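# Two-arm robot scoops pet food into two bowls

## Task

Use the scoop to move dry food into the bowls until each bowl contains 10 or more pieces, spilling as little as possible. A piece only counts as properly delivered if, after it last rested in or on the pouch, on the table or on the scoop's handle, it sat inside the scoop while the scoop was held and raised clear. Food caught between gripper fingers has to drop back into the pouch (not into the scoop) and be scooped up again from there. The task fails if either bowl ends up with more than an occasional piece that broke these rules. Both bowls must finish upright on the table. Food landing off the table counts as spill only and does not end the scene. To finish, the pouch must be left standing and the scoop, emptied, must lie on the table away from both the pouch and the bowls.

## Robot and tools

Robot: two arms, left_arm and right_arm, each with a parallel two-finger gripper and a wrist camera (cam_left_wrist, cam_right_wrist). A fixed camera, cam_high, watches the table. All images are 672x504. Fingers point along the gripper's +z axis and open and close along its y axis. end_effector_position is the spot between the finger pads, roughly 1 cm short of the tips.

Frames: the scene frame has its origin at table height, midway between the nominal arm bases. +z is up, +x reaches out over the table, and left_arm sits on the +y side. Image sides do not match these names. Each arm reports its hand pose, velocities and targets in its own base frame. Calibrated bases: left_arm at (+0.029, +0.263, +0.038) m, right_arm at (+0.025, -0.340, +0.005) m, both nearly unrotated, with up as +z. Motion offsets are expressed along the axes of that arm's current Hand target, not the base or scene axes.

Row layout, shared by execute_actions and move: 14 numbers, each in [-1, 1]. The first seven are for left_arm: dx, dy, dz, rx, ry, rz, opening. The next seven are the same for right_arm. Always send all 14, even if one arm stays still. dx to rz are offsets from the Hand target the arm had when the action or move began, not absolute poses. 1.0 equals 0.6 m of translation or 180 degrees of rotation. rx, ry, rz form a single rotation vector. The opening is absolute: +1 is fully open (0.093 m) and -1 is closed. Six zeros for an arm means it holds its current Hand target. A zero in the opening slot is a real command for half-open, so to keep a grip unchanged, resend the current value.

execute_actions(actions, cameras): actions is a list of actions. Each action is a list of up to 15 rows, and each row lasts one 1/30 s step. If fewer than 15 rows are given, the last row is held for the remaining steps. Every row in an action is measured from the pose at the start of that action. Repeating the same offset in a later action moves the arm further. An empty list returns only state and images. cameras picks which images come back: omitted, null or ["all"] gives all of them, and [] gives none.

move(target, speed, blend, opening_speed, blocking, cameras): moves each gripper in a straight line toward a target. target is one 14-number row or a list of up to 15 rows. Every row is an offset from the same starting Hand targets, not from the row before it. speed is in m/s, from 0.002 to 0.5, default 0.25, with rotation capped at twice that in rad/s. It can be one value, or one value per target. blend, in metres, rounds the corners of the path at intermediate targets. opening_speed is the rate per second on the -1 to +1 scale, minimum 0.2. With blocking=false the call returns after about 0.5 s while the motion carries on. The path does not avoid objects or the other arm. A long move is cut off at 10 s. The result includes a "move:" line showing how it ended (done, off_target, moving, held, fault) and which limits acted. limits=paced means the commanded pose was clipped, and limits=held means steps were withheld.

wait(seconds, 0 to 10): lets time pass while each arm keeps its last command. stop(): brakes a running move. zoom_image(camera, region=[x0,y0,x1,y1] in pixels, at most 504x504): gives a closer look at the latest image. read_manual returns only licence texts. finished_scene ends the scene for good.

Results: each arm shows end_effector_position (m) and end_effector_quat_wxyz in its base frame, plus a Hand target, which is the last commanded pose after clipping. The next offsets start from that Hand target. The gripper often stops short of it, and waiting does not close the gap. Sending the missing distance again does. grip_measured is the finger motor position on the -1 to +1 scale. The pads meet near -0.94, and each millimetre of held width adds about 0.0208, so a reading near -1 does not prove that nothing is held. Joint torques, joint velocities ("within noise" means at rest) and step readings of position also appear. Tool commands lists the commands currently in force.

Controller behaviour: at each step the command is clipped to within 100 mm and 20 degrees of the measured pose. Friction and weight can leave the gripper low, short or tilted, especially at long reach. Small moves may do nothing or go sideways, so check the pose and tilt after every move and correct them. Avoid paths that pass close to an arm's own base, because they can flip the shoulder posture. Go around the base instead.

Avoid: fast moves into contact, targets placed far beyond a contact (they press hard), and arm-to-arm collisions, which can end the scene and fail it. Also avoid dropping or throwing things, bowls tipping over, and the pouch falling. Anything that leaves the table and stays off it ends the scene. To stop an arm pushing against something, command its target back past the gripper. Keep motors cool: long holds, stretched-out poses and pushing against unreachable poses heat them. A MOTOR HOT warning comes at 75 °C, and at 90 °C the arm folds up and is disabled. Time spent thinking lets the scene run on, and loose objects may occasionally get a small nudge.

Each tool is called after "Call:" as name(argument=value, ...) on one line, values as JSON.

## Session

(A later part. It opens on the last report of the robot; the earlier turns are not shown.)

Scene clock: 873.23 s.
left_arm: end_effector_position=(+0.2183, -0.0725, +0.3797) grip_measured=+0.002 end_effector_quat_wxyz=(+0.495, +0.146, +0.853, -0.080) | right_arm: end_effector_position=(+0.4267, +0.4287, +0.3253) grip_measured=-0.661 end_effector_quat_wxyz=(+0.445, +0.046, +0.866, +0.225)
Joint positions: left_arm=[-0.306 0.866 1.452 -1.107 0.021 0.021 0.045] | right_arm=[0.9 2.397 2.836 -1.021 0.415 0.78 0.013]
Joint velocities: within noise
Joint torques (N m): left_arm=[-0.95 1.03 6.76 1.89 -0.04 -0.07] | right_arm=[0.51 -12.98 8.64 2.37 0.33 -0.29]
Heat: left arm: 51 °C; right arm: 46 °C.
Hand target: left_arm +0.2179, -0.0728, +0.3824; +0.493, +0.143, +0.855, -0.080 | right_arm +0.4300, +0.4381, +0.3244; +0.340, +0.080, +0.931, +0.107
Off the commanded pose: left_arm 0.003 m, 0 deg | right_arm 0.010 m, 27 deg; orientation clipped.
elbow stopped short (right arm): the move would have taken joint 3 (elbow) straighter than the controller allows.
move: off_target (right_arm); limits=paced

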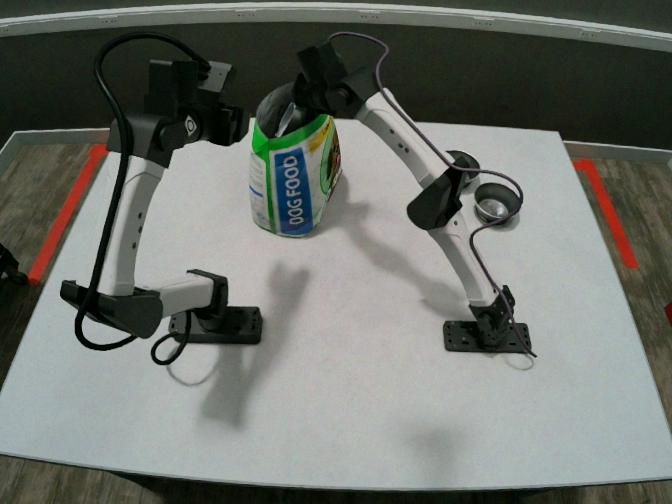

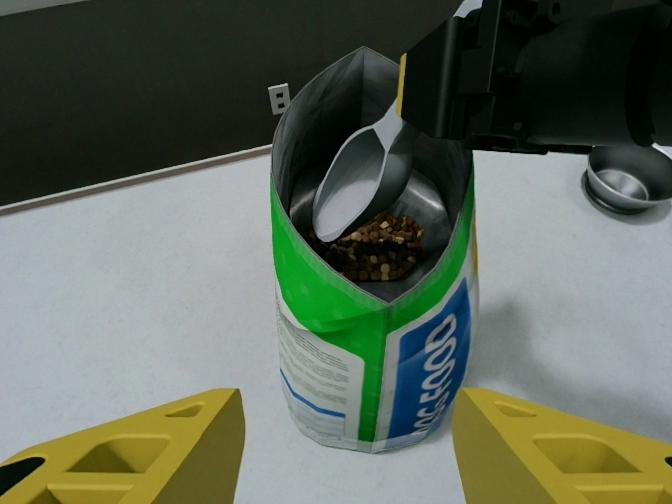

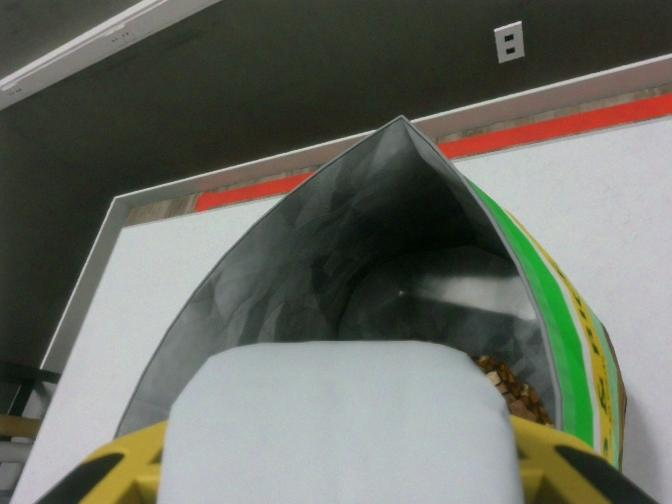

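Call:
move(target=[0,0,0,0,0,0,0,-0.12,-0.182,-0.2335,-0.1783,0.0122,0.1843,-0.933676], speed=0.12)

Scene clock: 922.97 s.
left_arm: end_effector_position=(+0.2183, -0.0725, +0.3797) grip_measured=+0.002 end_effector_quat_wxyz=(+0.495, +0.146, +0.853, -0.080) | right_arm: end_effector_position=(+0.3955, +0.3059, +0.4265) grip_measured=-0.661 end_effector_quat_wxyz=(+0.280, +0.241, +0.822, +0.433)
Joint positions: left_arm=[-0.306 0.866 1.452 -1.107 0.021 0.021 0.045] | right_arm=[0.636 1.903 2.439 -1.024 -0.066 1.247 0.013]
Joint velocities: within noise
Joint torques (N m): left_arm=[-0.95 1.07 6.74 1.89 -0.03 -0.07] | right_arm=[-0.72 -15.39 5.34 2.24 0.02 -0.13]
Heat: left arm: 50 °C; right arm: 42 °C.
Hand target: left_arm +0.2179, -0.0728, +0.3824; +0.493, +0.143, +0.855, -0.080 | right_arm +0.3851, +0.2966, +0.4457; +0.287, +0.241, +0.811, +0.449
Off the commanded pose: left_arm 0.003 m, 0 deg | right_arm 0.024 m, 2 deg.
move: off_target (right_arm)

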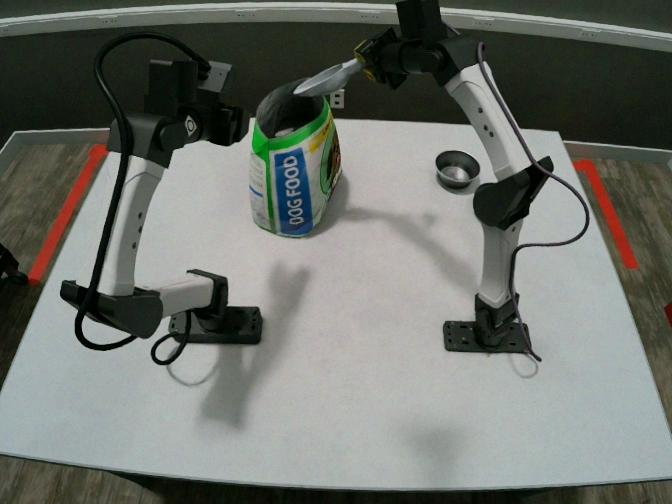

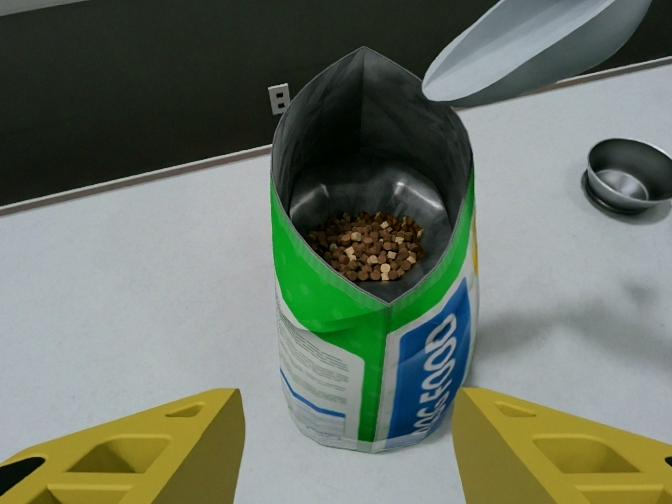

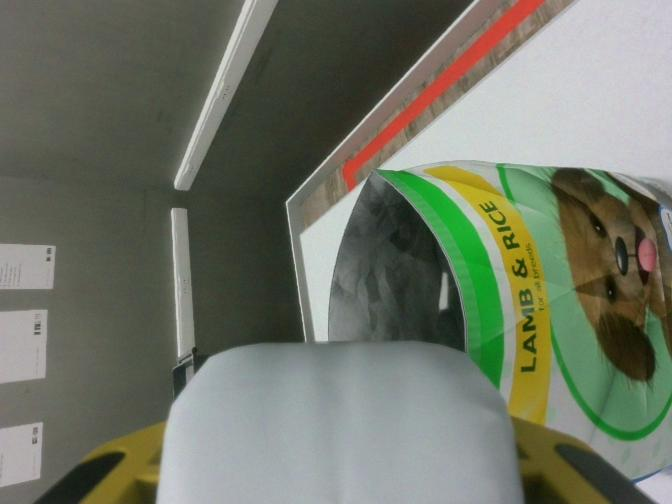

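Call:
move(target=[[0.198,0.162,0.0595,0,-0.1,0,0,-0.09,-0.083,-0.115,0,0,0,-0.933676],[0.2805,0.233,0.384,0,-0.167,0,0,-0.18,-0.167,-0.231,0,0,0,-0.933676],[0.248,0.226,0.64,0,-0.167,0,0,-0.18,-0.167,-0.231,0,0,0,-0.933676]], speed=0.18, blend=0.04)

Scene clock: 941.00 s.
left_arm: end_effector_position=(+0.5027, -0.0258, +0.0678) grip_measured=+0.002 end_effector_quat_wxyz=(+0.701, +0.123, +0.694, -0.112) | right_arm: end_effector_position=(+0.3649, +0.0981, +0.4368) grip_measured=-0.661 end_effector_quat_wxyz=(+0.277, +0.249, +0.815, +0.445)
Joint positions: left_arm=[0.085 2.314 0.794 1.527 0.42 0.015 0.045] | right_arm=[-0.003 1.533 2.068 -1.127 -0.629 0.933 0.013]
Joint velocities: within noise
Joint torques (N m): left_arm=[-0.66 -6.95 4.33 2.08 -0.06 -0.07] | right_arm=[-0.94 -9.62 5.09 2.04 -0.2 -0.29]
Heat: left arm: 50 °C; right arm: 44 °C.
Hand target: left_arm +0.5059, -0.0264, +0.0617; +0.698, +0.117, +0.698, -0.114 | right_arm +0.3549, +0.0966, +0.4456; +0.287, +0.241, +0.811, +0.449
Off the commanded pose: left_arm 0.007 m, 1 deg | right_arm 0.013 m, 2 deg.
move: off_target (right_arm)

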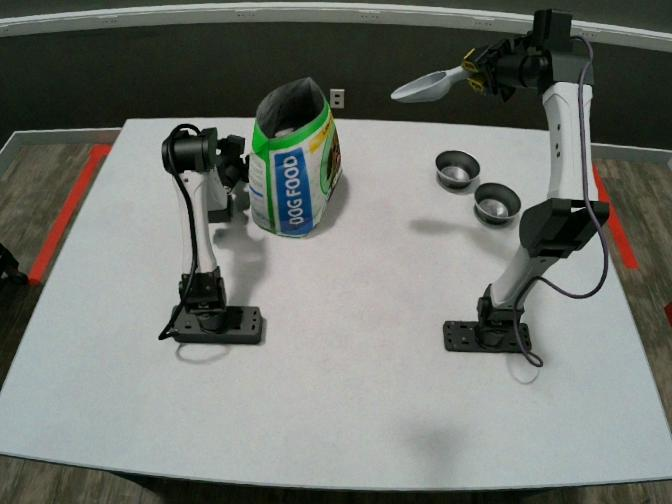

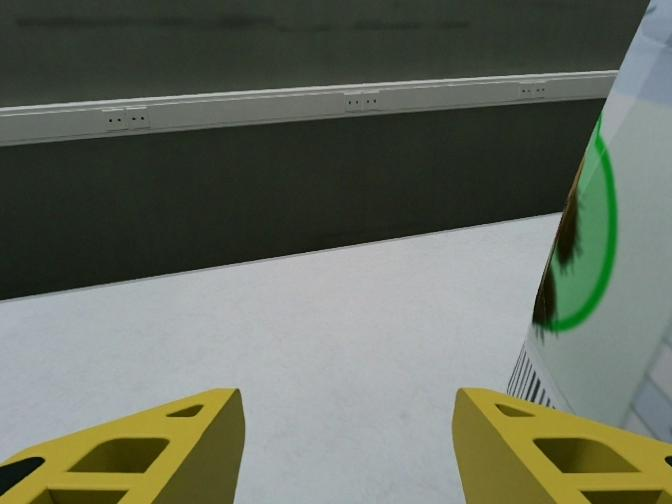

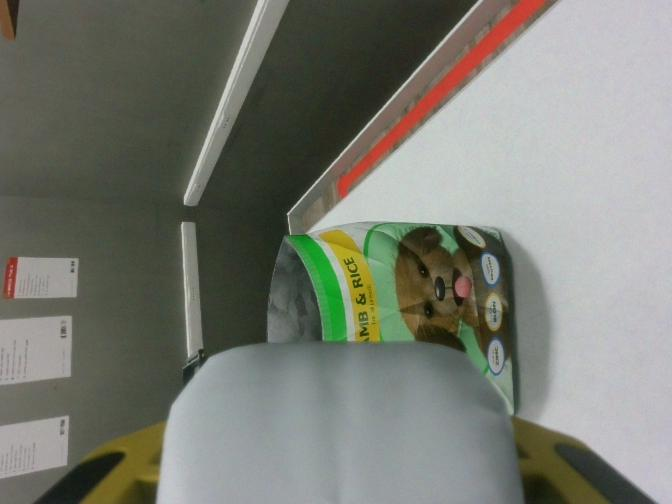

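Call:
move(target=[0,-0.217,0,0,0,0,0,0,0,0,0,0,0,-0.933676], speed=0.08)

Scene clock: 947.27 s.
left_arm: end_effector_position=(+0.4747, -0.1085, +0.0516) grip_measured=+0.001 end_effector_quat_wxyz=(+0.688, +0.077, +0.720, -0.060) | right_arm: end_effector_position=(+0.3648, +0.0982, +0.4367) grip_measured=-0.661 end_effector_quat_wxyz=(+0.277, +0.249, +0.815, +0.445)
Joint positions: left_arm=[-0.241 2.299 0.685 1.567 -0.048 0.016 0.045] | right_arm=[-0.003 1.533 2.068 -1.127 -0.63 0.933 0.013]
Joint velocities: within noise
Joint torques (N m): left_arm=[-4.83 -10.36 2.11 2.11 0.96 -0.1] | right_arm=[-0.96 -9.62 5.09 2.04 -0.2 -0.29]
Heat: left arm: 50 °C; right arm: 42 °C.
Hand target: left_arm +0.4639, -0.1496, +0.0613; +0.698, +0.117, +0.697, -0.114 | right_arm +0.3548, +0.0966, +0.4456; +0.287, +0.241, +0.811, +0.449
Off the commanded pose: left_arm 0.044 m, 8 deg | right_arm 0.013 m, 2 deg.
joint read past its limit (left arm) — joint 4 (wrist pitch), upper limit.
joint sent to its limit (left arm) — joint 4 (wrist pitch), upper limit. The joint targets still meet the commanded pose.
move: off_target (left_arm, right_arm)

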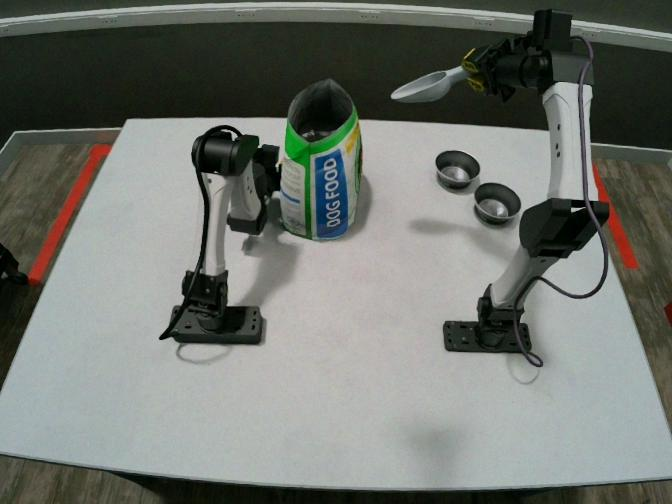

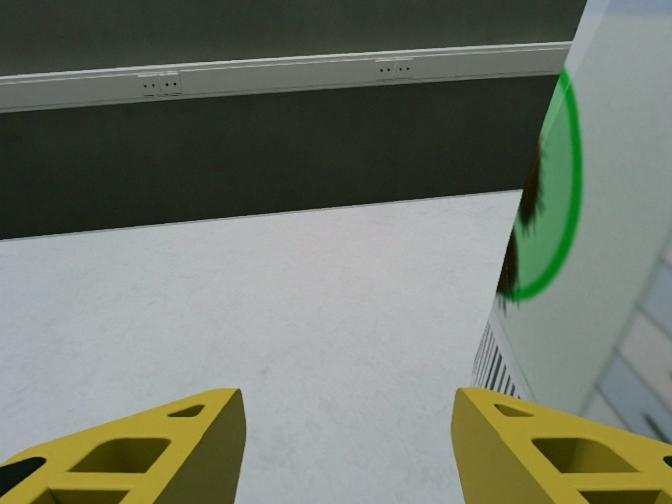

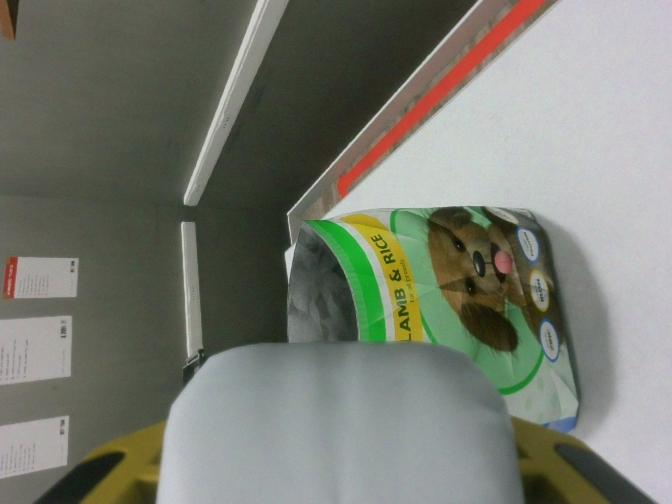

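Call:
move(target=[0,-0.09,0,0,0,0,0,0,0,0,0,0,0,-0.933676], speed=0.08)

Scene clock: 957.50 s.
left_arm: end_effector_position=(+0.4575, -0.1507, +0.0515) grip_measured=+0.000 end_effector_quat_wxyz=(+0.688, +0.064, +0.722, -0.043) | right_arm: end_effector_position=(+0.3648, +0.0982, +0.4367) grip_measured=-0.661 end_effector_quat_wxyz=(+0.277, +0.249, +0.815, +0.445)
Joint positions: left_arm=[-0.407 2.295 0.677 1.567 -0.255 0.012 0.045] | right_arm=[-0.003 1.533 2.068 -1.127 -0.63 0.933 0.013]
Joint velocities: within noise
Joint torques (N m): left_arm=[-5.29 -9.8 3.03 2.09 1.38 -0.12] | right_arm=[-0.94 -9.63 5.09 2.05 -0.2 -0.29]
Heat: left arm: 50 °C; right arm: 40 °C.
Hand target: left_arm +0.4464, -0.2007, +0.0610; +0.698, +0.117, +0.697, -0.114 | right_arm +0.3549, +0.0966, +0.4456; +0.287, +0.241, +0.811, +0.449
Off the commanded pose: left_arm 0.052 m, 11 deg | right_arm 0.013 m, 2 deg.
joint read past its limit (left arm) — joint 4 (wrist pitch), upper limit.
joint sent to its limit (left arm) — joint 4 (wrist pitch), upper limit. The joint targets still meet the commanded pose.
move: off_target (left_arm, right_arm)

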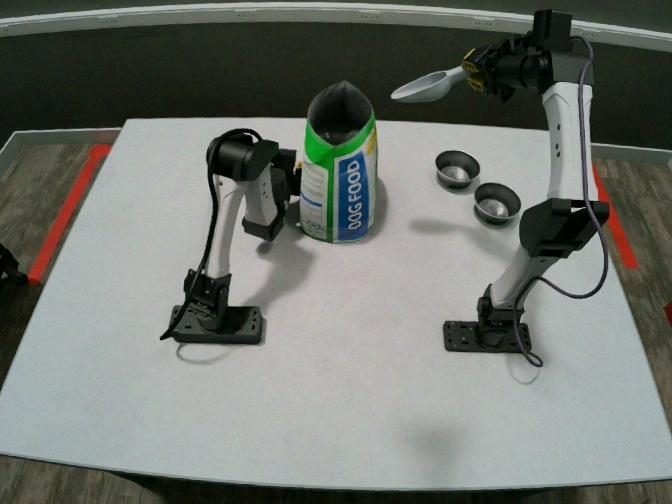

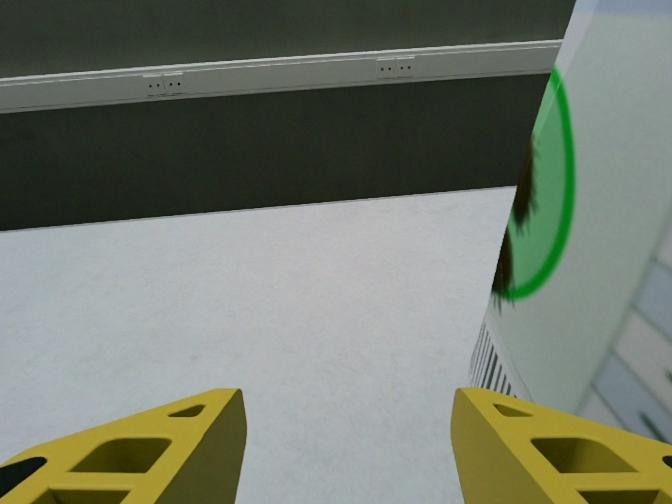

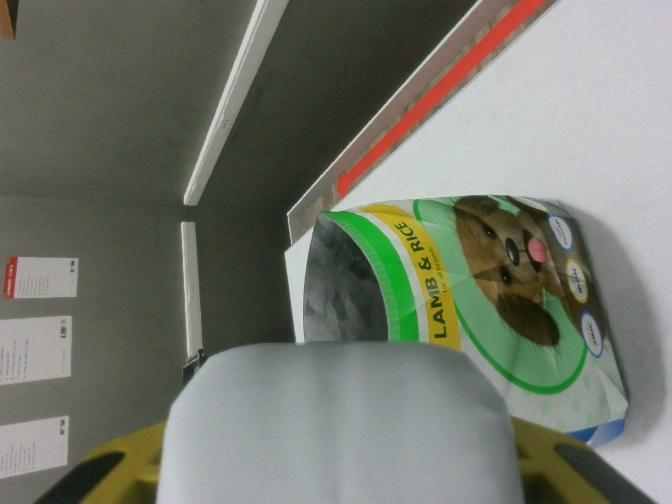

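Call:
move(target=[[-0.06,0.267,0,0,0,0,0,0,0,0,0,0,0,-0.933676],[-0.317,0.3,-0.308,0.06,0.06,0.02,0,0,0,0,0,0,0,-0.933676],[-0.54,0.058,-0.348,0.1958,0.1769,0.0565,0,0,0,0,0,0,0,-0.933676]], speed=0.2, blend=0.05)

Scene clock: 980.07 s.
left_arm: end_effector_position=(+0.2597, -0.1011, +0.3836) grip_measured=+0.000 end_effector_quat_wxyz=(+0.425, +0.401, +0.780, -0.225) | right_arm: end_effector_position=(+0.3647, +0.0982, +0.4366) grip_measured=-0.661 end_effector_quat_wxyz=(+0.277, +0.249, +0.815, +0.445)
Joint positions: left_arm=[0.086 1.277 1.755 -1.384 0.819 0.737 0.045] | right_arm=[-0.003 1.533 2.068 -1.128 -0.63 0.933 0.013]
Joint velocities: within noise
Joint torques (N m): left_arm=[-0.87 -1.88 6.75 1.24 0.37 0.14] | right_arm=[-0.94 -9.62 5.09 2.05 -0.2 -0.28]
Heat: left arm: 49 °C; right arm: 40 °C.
Hand target: left_arm +0.2598, -0.1016, +0.3852; +0.422, +0.406, +0.780, -0.221 | right_arm +0.3549, +0.0966, +0.4456; +0.287, +0.241, +0.811, +0.449
Off the commanded pose: left_arm 0.002 m, 1 deg | right_arm 0.013 m, 2 deg.
move: off_target (right_arm)

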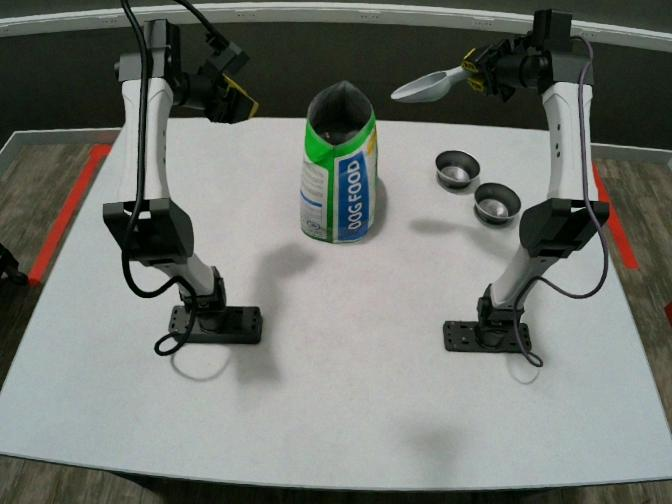

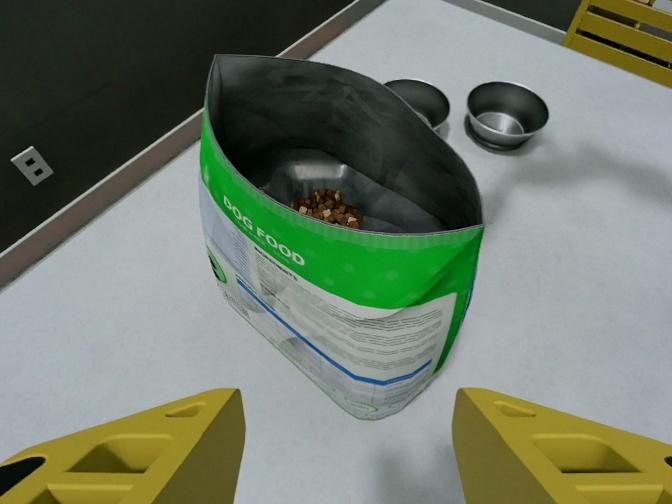

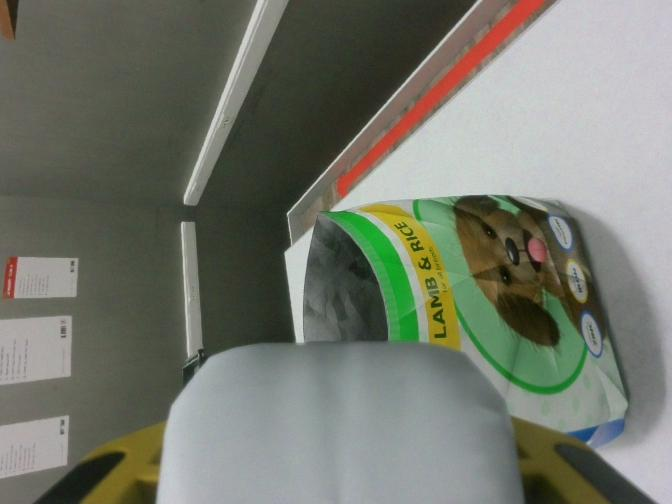

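Call:
wait(seconds=0.1)

Scene clock: 1002.40 s.
left_arm: end_effector_position=(+0.2597, -0.1010, +0.3835) grip_measured=+0.000 end_effector_quat_wxyz=(+0.425, +0.400, +0.780, -0.225) | right_arm: end_effector_position=(+0.3647, +0.0982, +0.4366) grip_measured=-0.661 end_effector_quat_wxyz=(+0.277, +0.249, +0.815, +0.445)
Joint positions: left_arm=[0.086 1.277 1.755 -1.384 0.818 0.737 0.045] | right_arm=[-0.003 1.533 2.068 -1.128 -0.63 0.933 0.013]
Joint velocities: within noise
Joint torques (N m): left_arm=[-0.85 -1.87 6.75 1.23 0.38 0.16] | right_arm=[-0.94 -9.62 5.09 2.05 -0.21 -0.28]
Heat: left arm: 47 °C; right arm: 40 °C.
Hand target: left_arm +0.2598, -0.1016, +0.3852; +0.422, +0.406, +0.780, -0.221 | right_arm +0.3549, +0.0966, +0.4456; +0.287, +0.241, +0.811, +0.449
Tool commands: left_gripper/opening=+0.0 right_gripper/opening=-0.933676
Off the commanded pose: left_arm 0.002 m, 1 deg | right_arm 0.013 m, 2 deg.
wait: 0.10 s; at rest from the start

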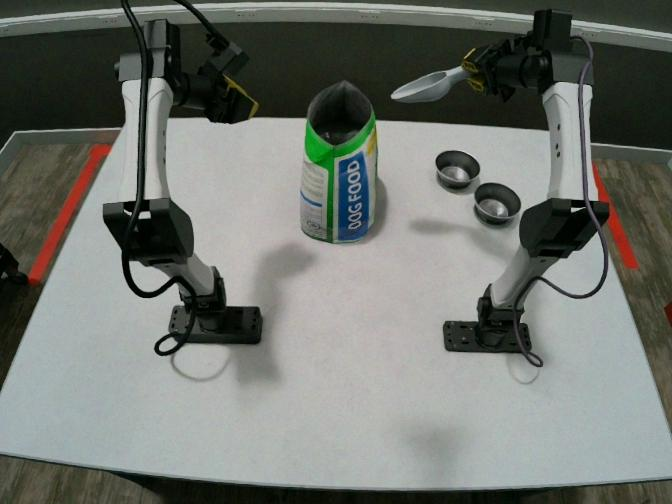

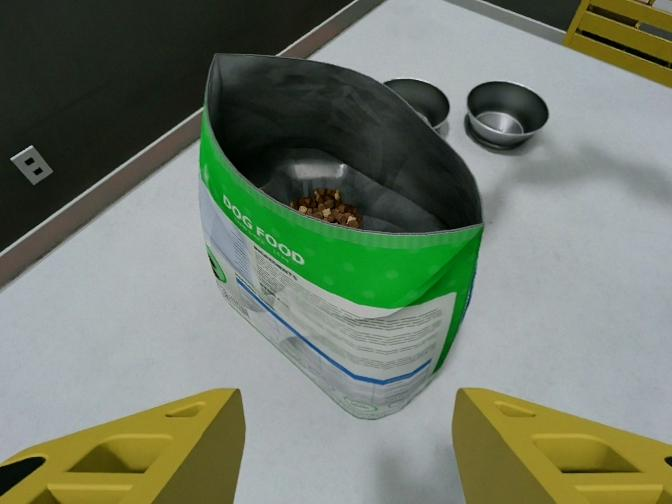

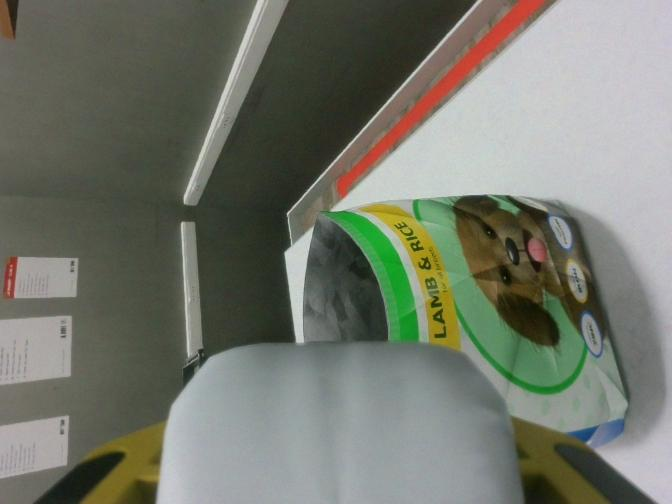

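Call:
move(target=[0,0,0,0,0,0,0,0.1033,0.0825,0.1638,-0.0207,-0.0233,-0.0276,-0.933676], speed=0.15)

Scene clock: 1073.20 s.
left_arm: end_effector_position=(+0.2597, -0.1010, +0.3835) grip_measured=+0.000 end_effector_quat_wxyz=(+0.425, +0.400, +0.780, -0.225) | right_arm: end_effector_position=(+0.3779, +0.2148, +0.4359) grip_measured=-0.661 end_effector_quat_wxyz=(+0.344, +0.209, +0.795, +0.453)
Joint positions: left_arm=[0.086 1.277 1.755 -1.384 0.818 0.737 0.045] | right_arm=[0.434 1.512 1.884 -0.742 -0.215 1.097 0.013]
Joint velocities: within noise
Joint torques (N m): left_arm=[-0.83 -1.85 6.76 1.23 0.38 0.15] | right_arm=[0.23 -6.26 5.07 2.59 0.13 -0.13]
Heat: left arm: 44 °C; right arm: 39 °C.
Hand target: left_arm +0.2599, -0.1016, +0.3852; +0.423, +0.406, +0.780, -0.221 | right_arm +0.3839, +0.2186, +0.4307; +0.343, +0.213, +0.795, +0.453
Off the commanded pose: left_arm 0.002 m, 1 deg | right_arm 0.009 m, 0 deg.
move: done

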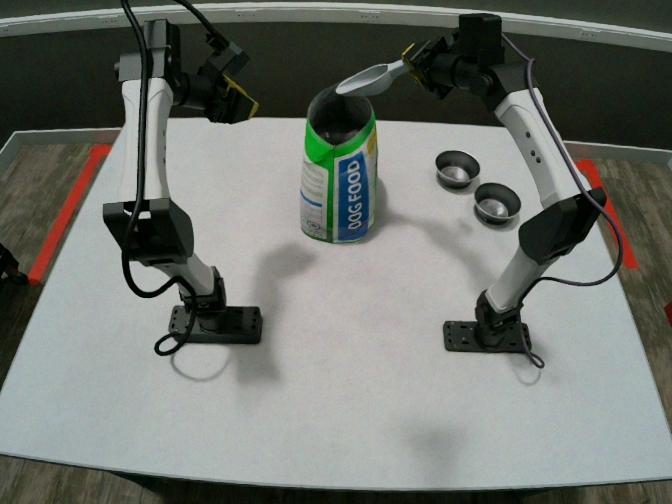

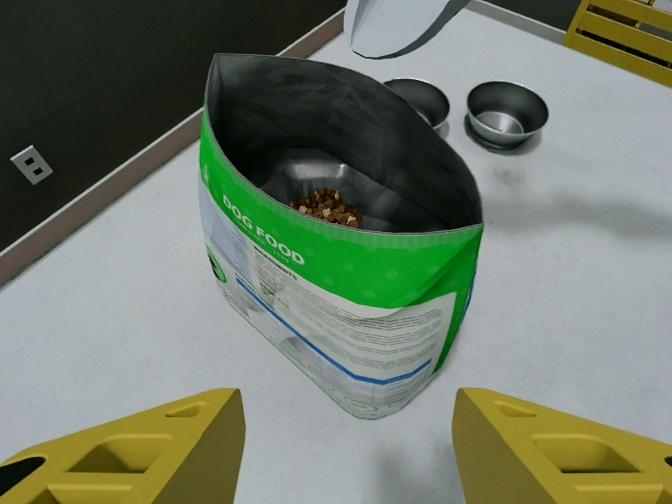

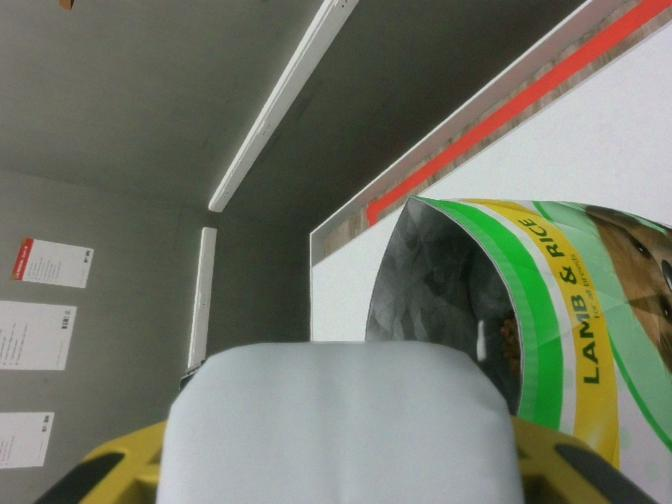

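Call:
move(target=[[0,0,0,0,0,0,0,0.0123,-0.0148,0.045,0.0314,0,-0.0314,-0.933676],[0,0,0,0,0,0,0,0.0667,-0.043,0.0995,0.0786,0,-0.0786,-0.933676]], speed=0.12, blend=[0.01,0])

Scene clock: 1091.80 s.
left_arm: end_effector_position=(+0.2597, -0.1010, +0.3835) grip_measured=+0.000 end_effector_quat_wxyz=(+0.425, +0.400, +0.780, -0.225) | right_arm: end_effector_position=(+0.3972, +0.2623, +0.3679) grip_measured=-0.661 end_effector_quat_wxyz=(+0.361, +0.158, +0.867, +0.306)
Joint positions: left_arm=[0.086 1.277 1.755 -1.384 0.818 0.737 0.045] | right_arm=[0.609 1.708 1.994 -0.872 0.072 0.931 0.013]
Joint velocities: within noise
Joint torques (N m): left_arm=[-0.84 -1.84 6.76 1.23 0.38 0.16] | right_arm=[0.32 -8.03 9.57 2.16 0.22 -0.3]
Heat: left arm: 44 °C; right arm: 42 °C.
Hand target: left_arm +0.2599, -0.1016, +0.3852; +0.423, +0.406, +0.780, -0.221 | right_arm +0.4003, +0.2660, +0.3731; +0.368, +0.154, +0.864, +0.307
Off the commanded pose: left_arm 0.002 m, 1 deg | right_arm 0.007 m, 1 deg.
move: done

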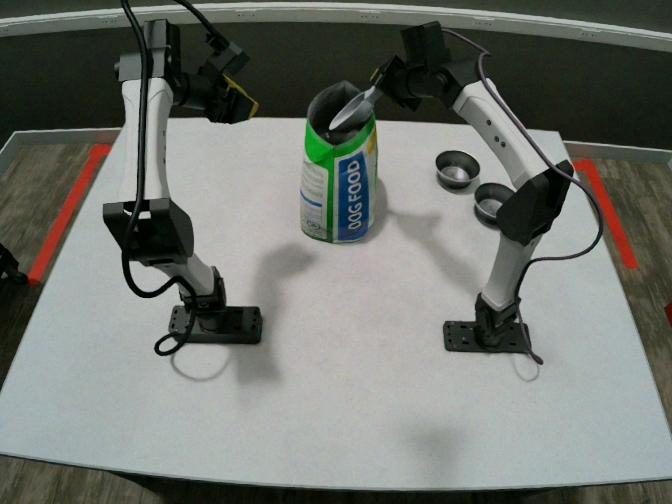

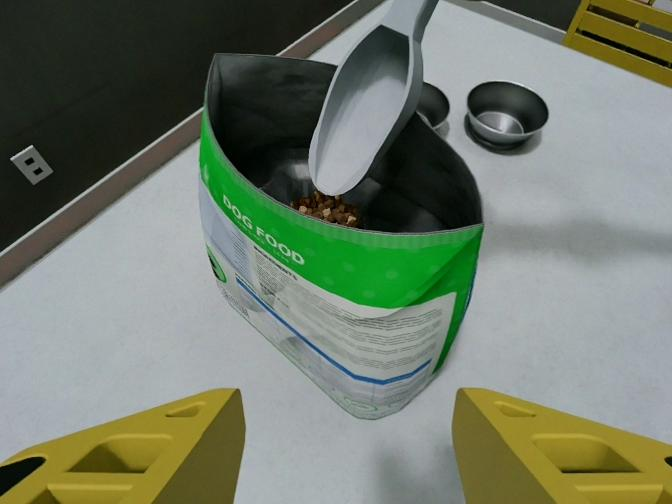

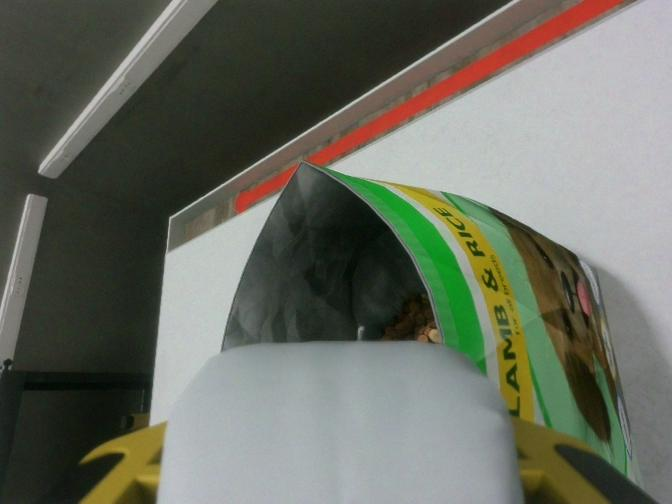

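Call:
zoom_image(camera="cam_left_wrist", region=[200, 50, 500, 270])

Call:
zoom_image(camera="cam_right_wrist", region=[200, 150, 500, 370])

Call:
zoom_image(camera="cam_high", region=[270, 50, 430, 260])

Scaled by 1.680 from the camera's 672x504 image, which has a finer 960x720 frame.

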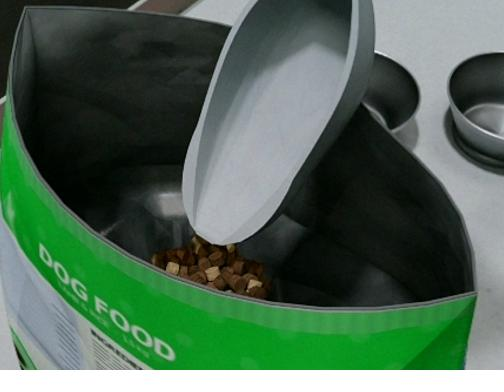

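Scaled by 1.680 from the camera's 672x504 image, which has a finer 960x720 frame.

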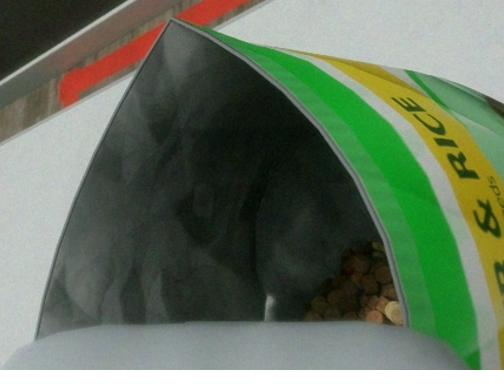

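Scaled by 2.400 from the camera's 672x504 image, which has a finer 960x720 frame.

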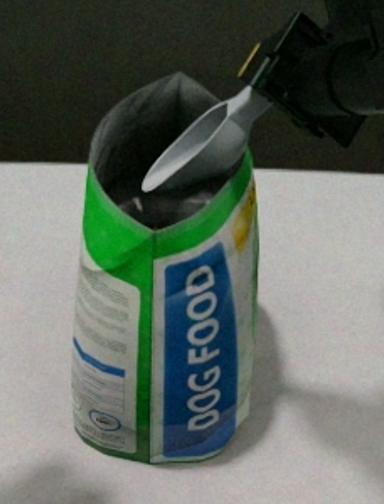

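Call:
move(target=[0,0,0,0,0,0,0,0.0535,-0.0015,0.1292,0.0982,0,-0.0982,-0.933676], speed=0.12)

Scene clock: 1133.43 s.
left_arm: end_effector_position=(+0.2597, -0.1010, +0.3835) grip_measured=+0.000 end_effector_quat_wxyz=(+0.425, +0.401, +0.780, -0.225) | right_arm: end_effector_position=(+0.4323, +0.3087, +0.3165) grip_measured=-0.661 end_effector_quat_wxyz=(+0.381, +0.078, +0.914, +0.116)
Joint positions: left_arm=[0.086 1.277 1.755 -1.384 0.818 0.737 0.045] | right_arm=[0.737 2.193 2.628 -1.259 0.376 0.758 0.013]
Joint velocities: within noise
Joint torques (N m): left_arm=[-0.87 -1.87 6.74 1.23 0.38 0.15] | right_arm=[0.36 -11.34 8.46 1.81 0.4 -0.24]
Heat: left arm: 42 °C; right arm: 41 °C.
Hand target: left_arm +0.2599, -0.1016, +0.3852; +0.423, +0.406, +0.780, -0.221 | right_arm +0.4349, +0.3135, +0.3132; +0.382, +0.074, +0.914, +0.111
Off the commanded pose: left_arm 0.002 m, 1 deg | right_arm 0.006 m, 1 deg.
move: done

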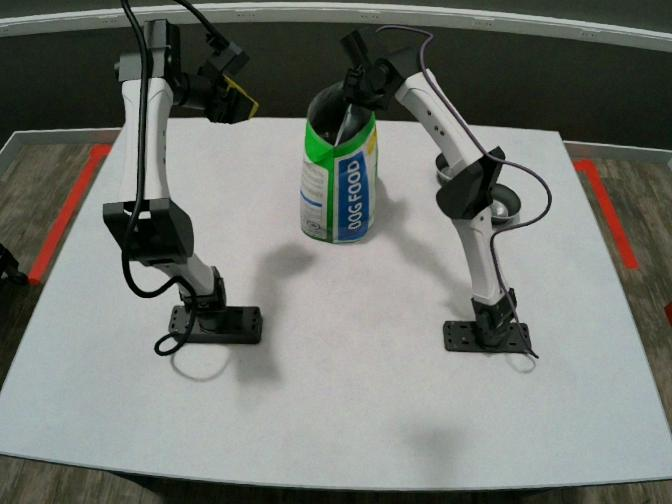

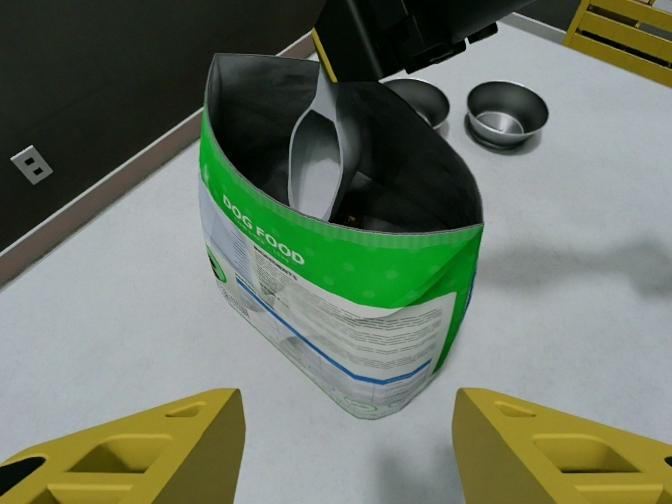

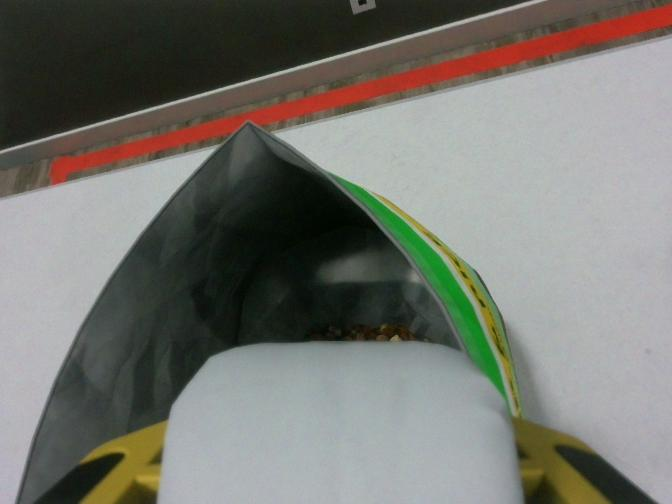

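Call:
move(target=[0,0,0,0,0,0,0,0.1123,-0.047,0.1359,0,0,0,-0.933676], speed=0.08)

Scene clock: 1154.47 s.
left_arm: end_effector_position=(+0.2597, -0.1010, +0.3835) grip_measured=+0.000 end_effector_quat_wxyz=(+0.425, +0.401, +0.780, -0.225) | right_arm: end_effector_position=(+0.4436, +0.3233, +0.2416) grip_measured=-0.661 end_effector_quat_wxyz=(+0.409, +0.072, +0.898, +0.146)
Joint positions: left_arm=[0.086 1.277 1.755 -1.384 0.818 0.737 0.045] | right_arm=[0.74 1.978 1.898 -0.651 0.367 0.734 0.013]
Joint velocities: within noise
Joint torques (N m): left_arm=[-0.85 -1.84 6.75 1.23 0.38 0.15] | right_arm=[-1.39 -10.62 3.17 1.78 0.36 -0.1]
Heat: left arm: 42 °C; right arm: 40 °C.
Hand target: left_arm +0.2599, -0.1016, +0.3852; +0.423, +0.406, +0.780, -0.221 | right_arm +0.4450, +0.3130, +0.2041; +0.382, +0.074, +0.914, +0.111
Off the commanded pose: left_arm 0.002 m, 1 deg | right_arm 0.039 m, 5 deg.
move: off_target (right_arm)

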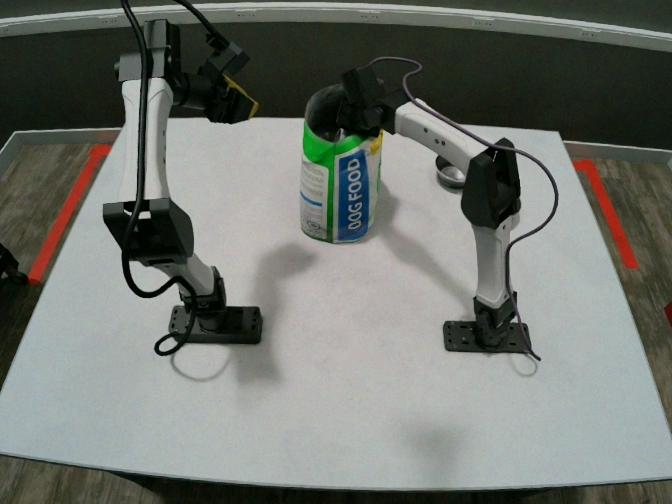

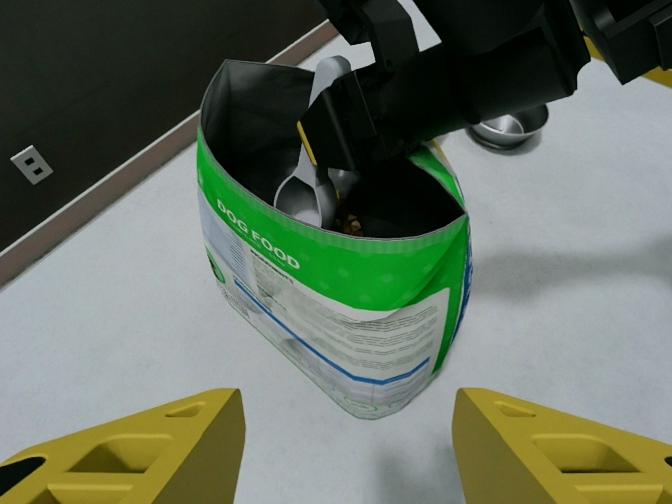

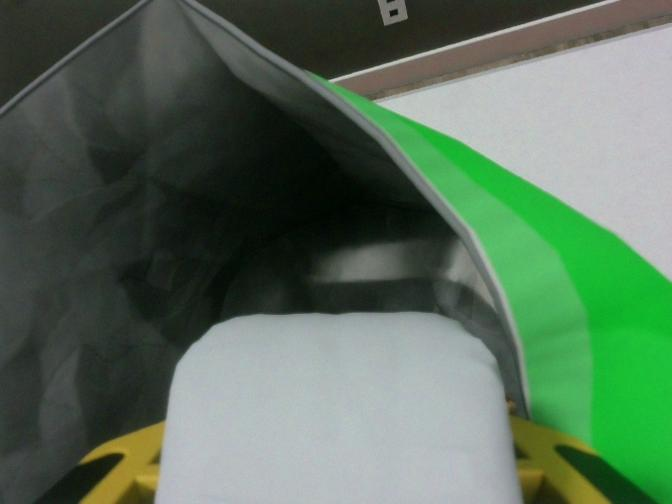

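Call:
zoom_image(camera="cam_left_wrist", region=[200, 50, 500, 270])

Scaled by 1.680 from the camera's 672x504 image, which has a finer 960x720 frame.

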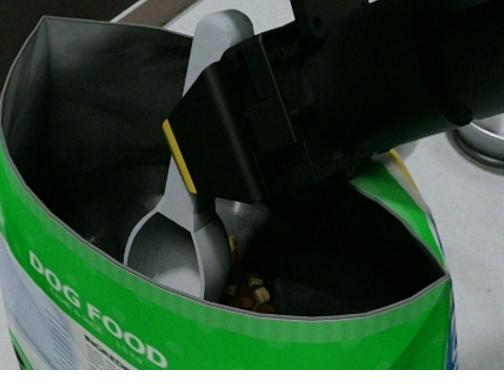

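Call:
move(target=[0,0,0,0,0,0,0,0.0151,-0.0489,0.0151,-0.0982,0,0.0982,-0.933676], speed=0.1)

Call:
zoom_image(camera="cam_left_wrist", region=[200, 50, 500, 270])

Scene clock: 1169.50 s.
left_arm: end_effector_position=(+0.2597, -0.1010, +0.3835) grip_measured=+0.000 end_effector_quat_wxyz=(+0.425, +0.401, +0.780, -0.225) | right_arm: end_effector_position=(+0.4468, +0.2903, +0.2168) grip_measured=-0.661 end_effector_quat_wxyz=(+0.408, +0.129, +0.851, +0.303)
Joint positions: left_arm=[0.086 1.277 1.755 -1.384 0.818 0.737 0.045] | right_arm=[0.609 1.77 1.377 -0.115 0.106 0.849 0.013]
Joint velocities: within noise
Joint torques (N m): left_arm=[-0.87 -1.83 6.75 1.23 0.38 0.15] | right_arm=[-1.26 -9.21 3.78 2.21 -0.22 0.51]
Heat: left arm: 41 °C; right arm: 38 °C.
Hand target: left_arm +0.2599, -0.1016, +0.3852; +0.423, +0.406, +0.780, -0.221 | right_arm +0.4437, +0.2880, +0.1841; +0.368, +0.154, +0.864, +0.307
Off the commanded pose: left_arm 0.002 m, 1 deg | right_arm 0.033 m, 6 deg.
move: off_target (right_arm)

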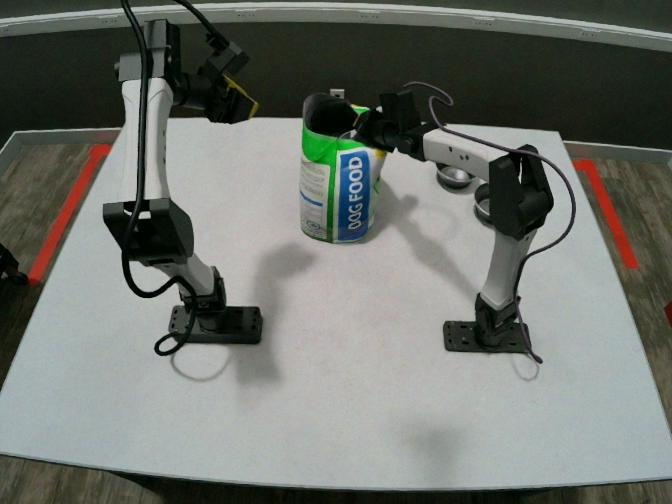

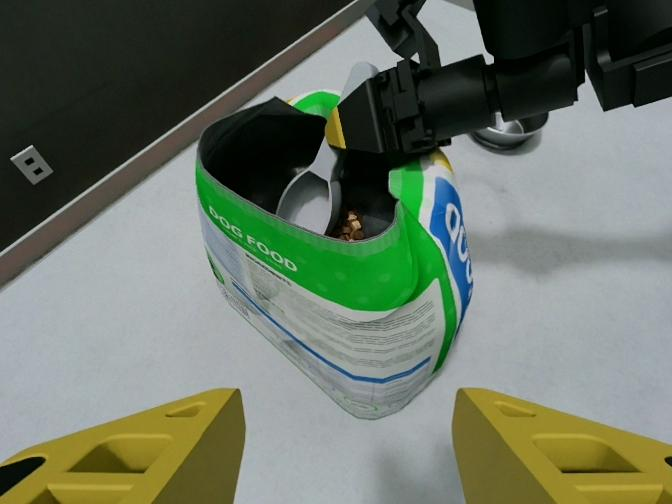

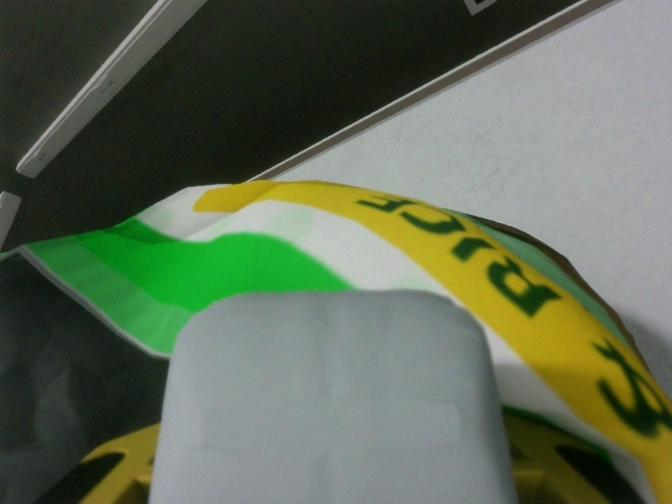

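Scaled by 1.680 from the camera's 672x504 image, which has a finer 960x720 frame.

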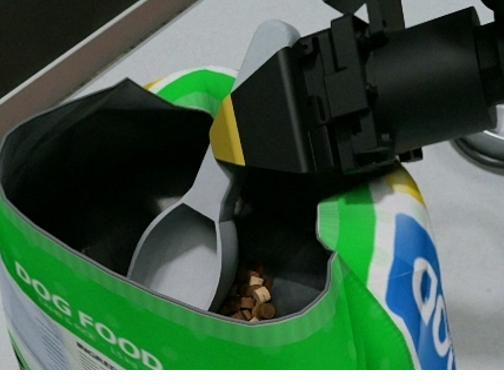

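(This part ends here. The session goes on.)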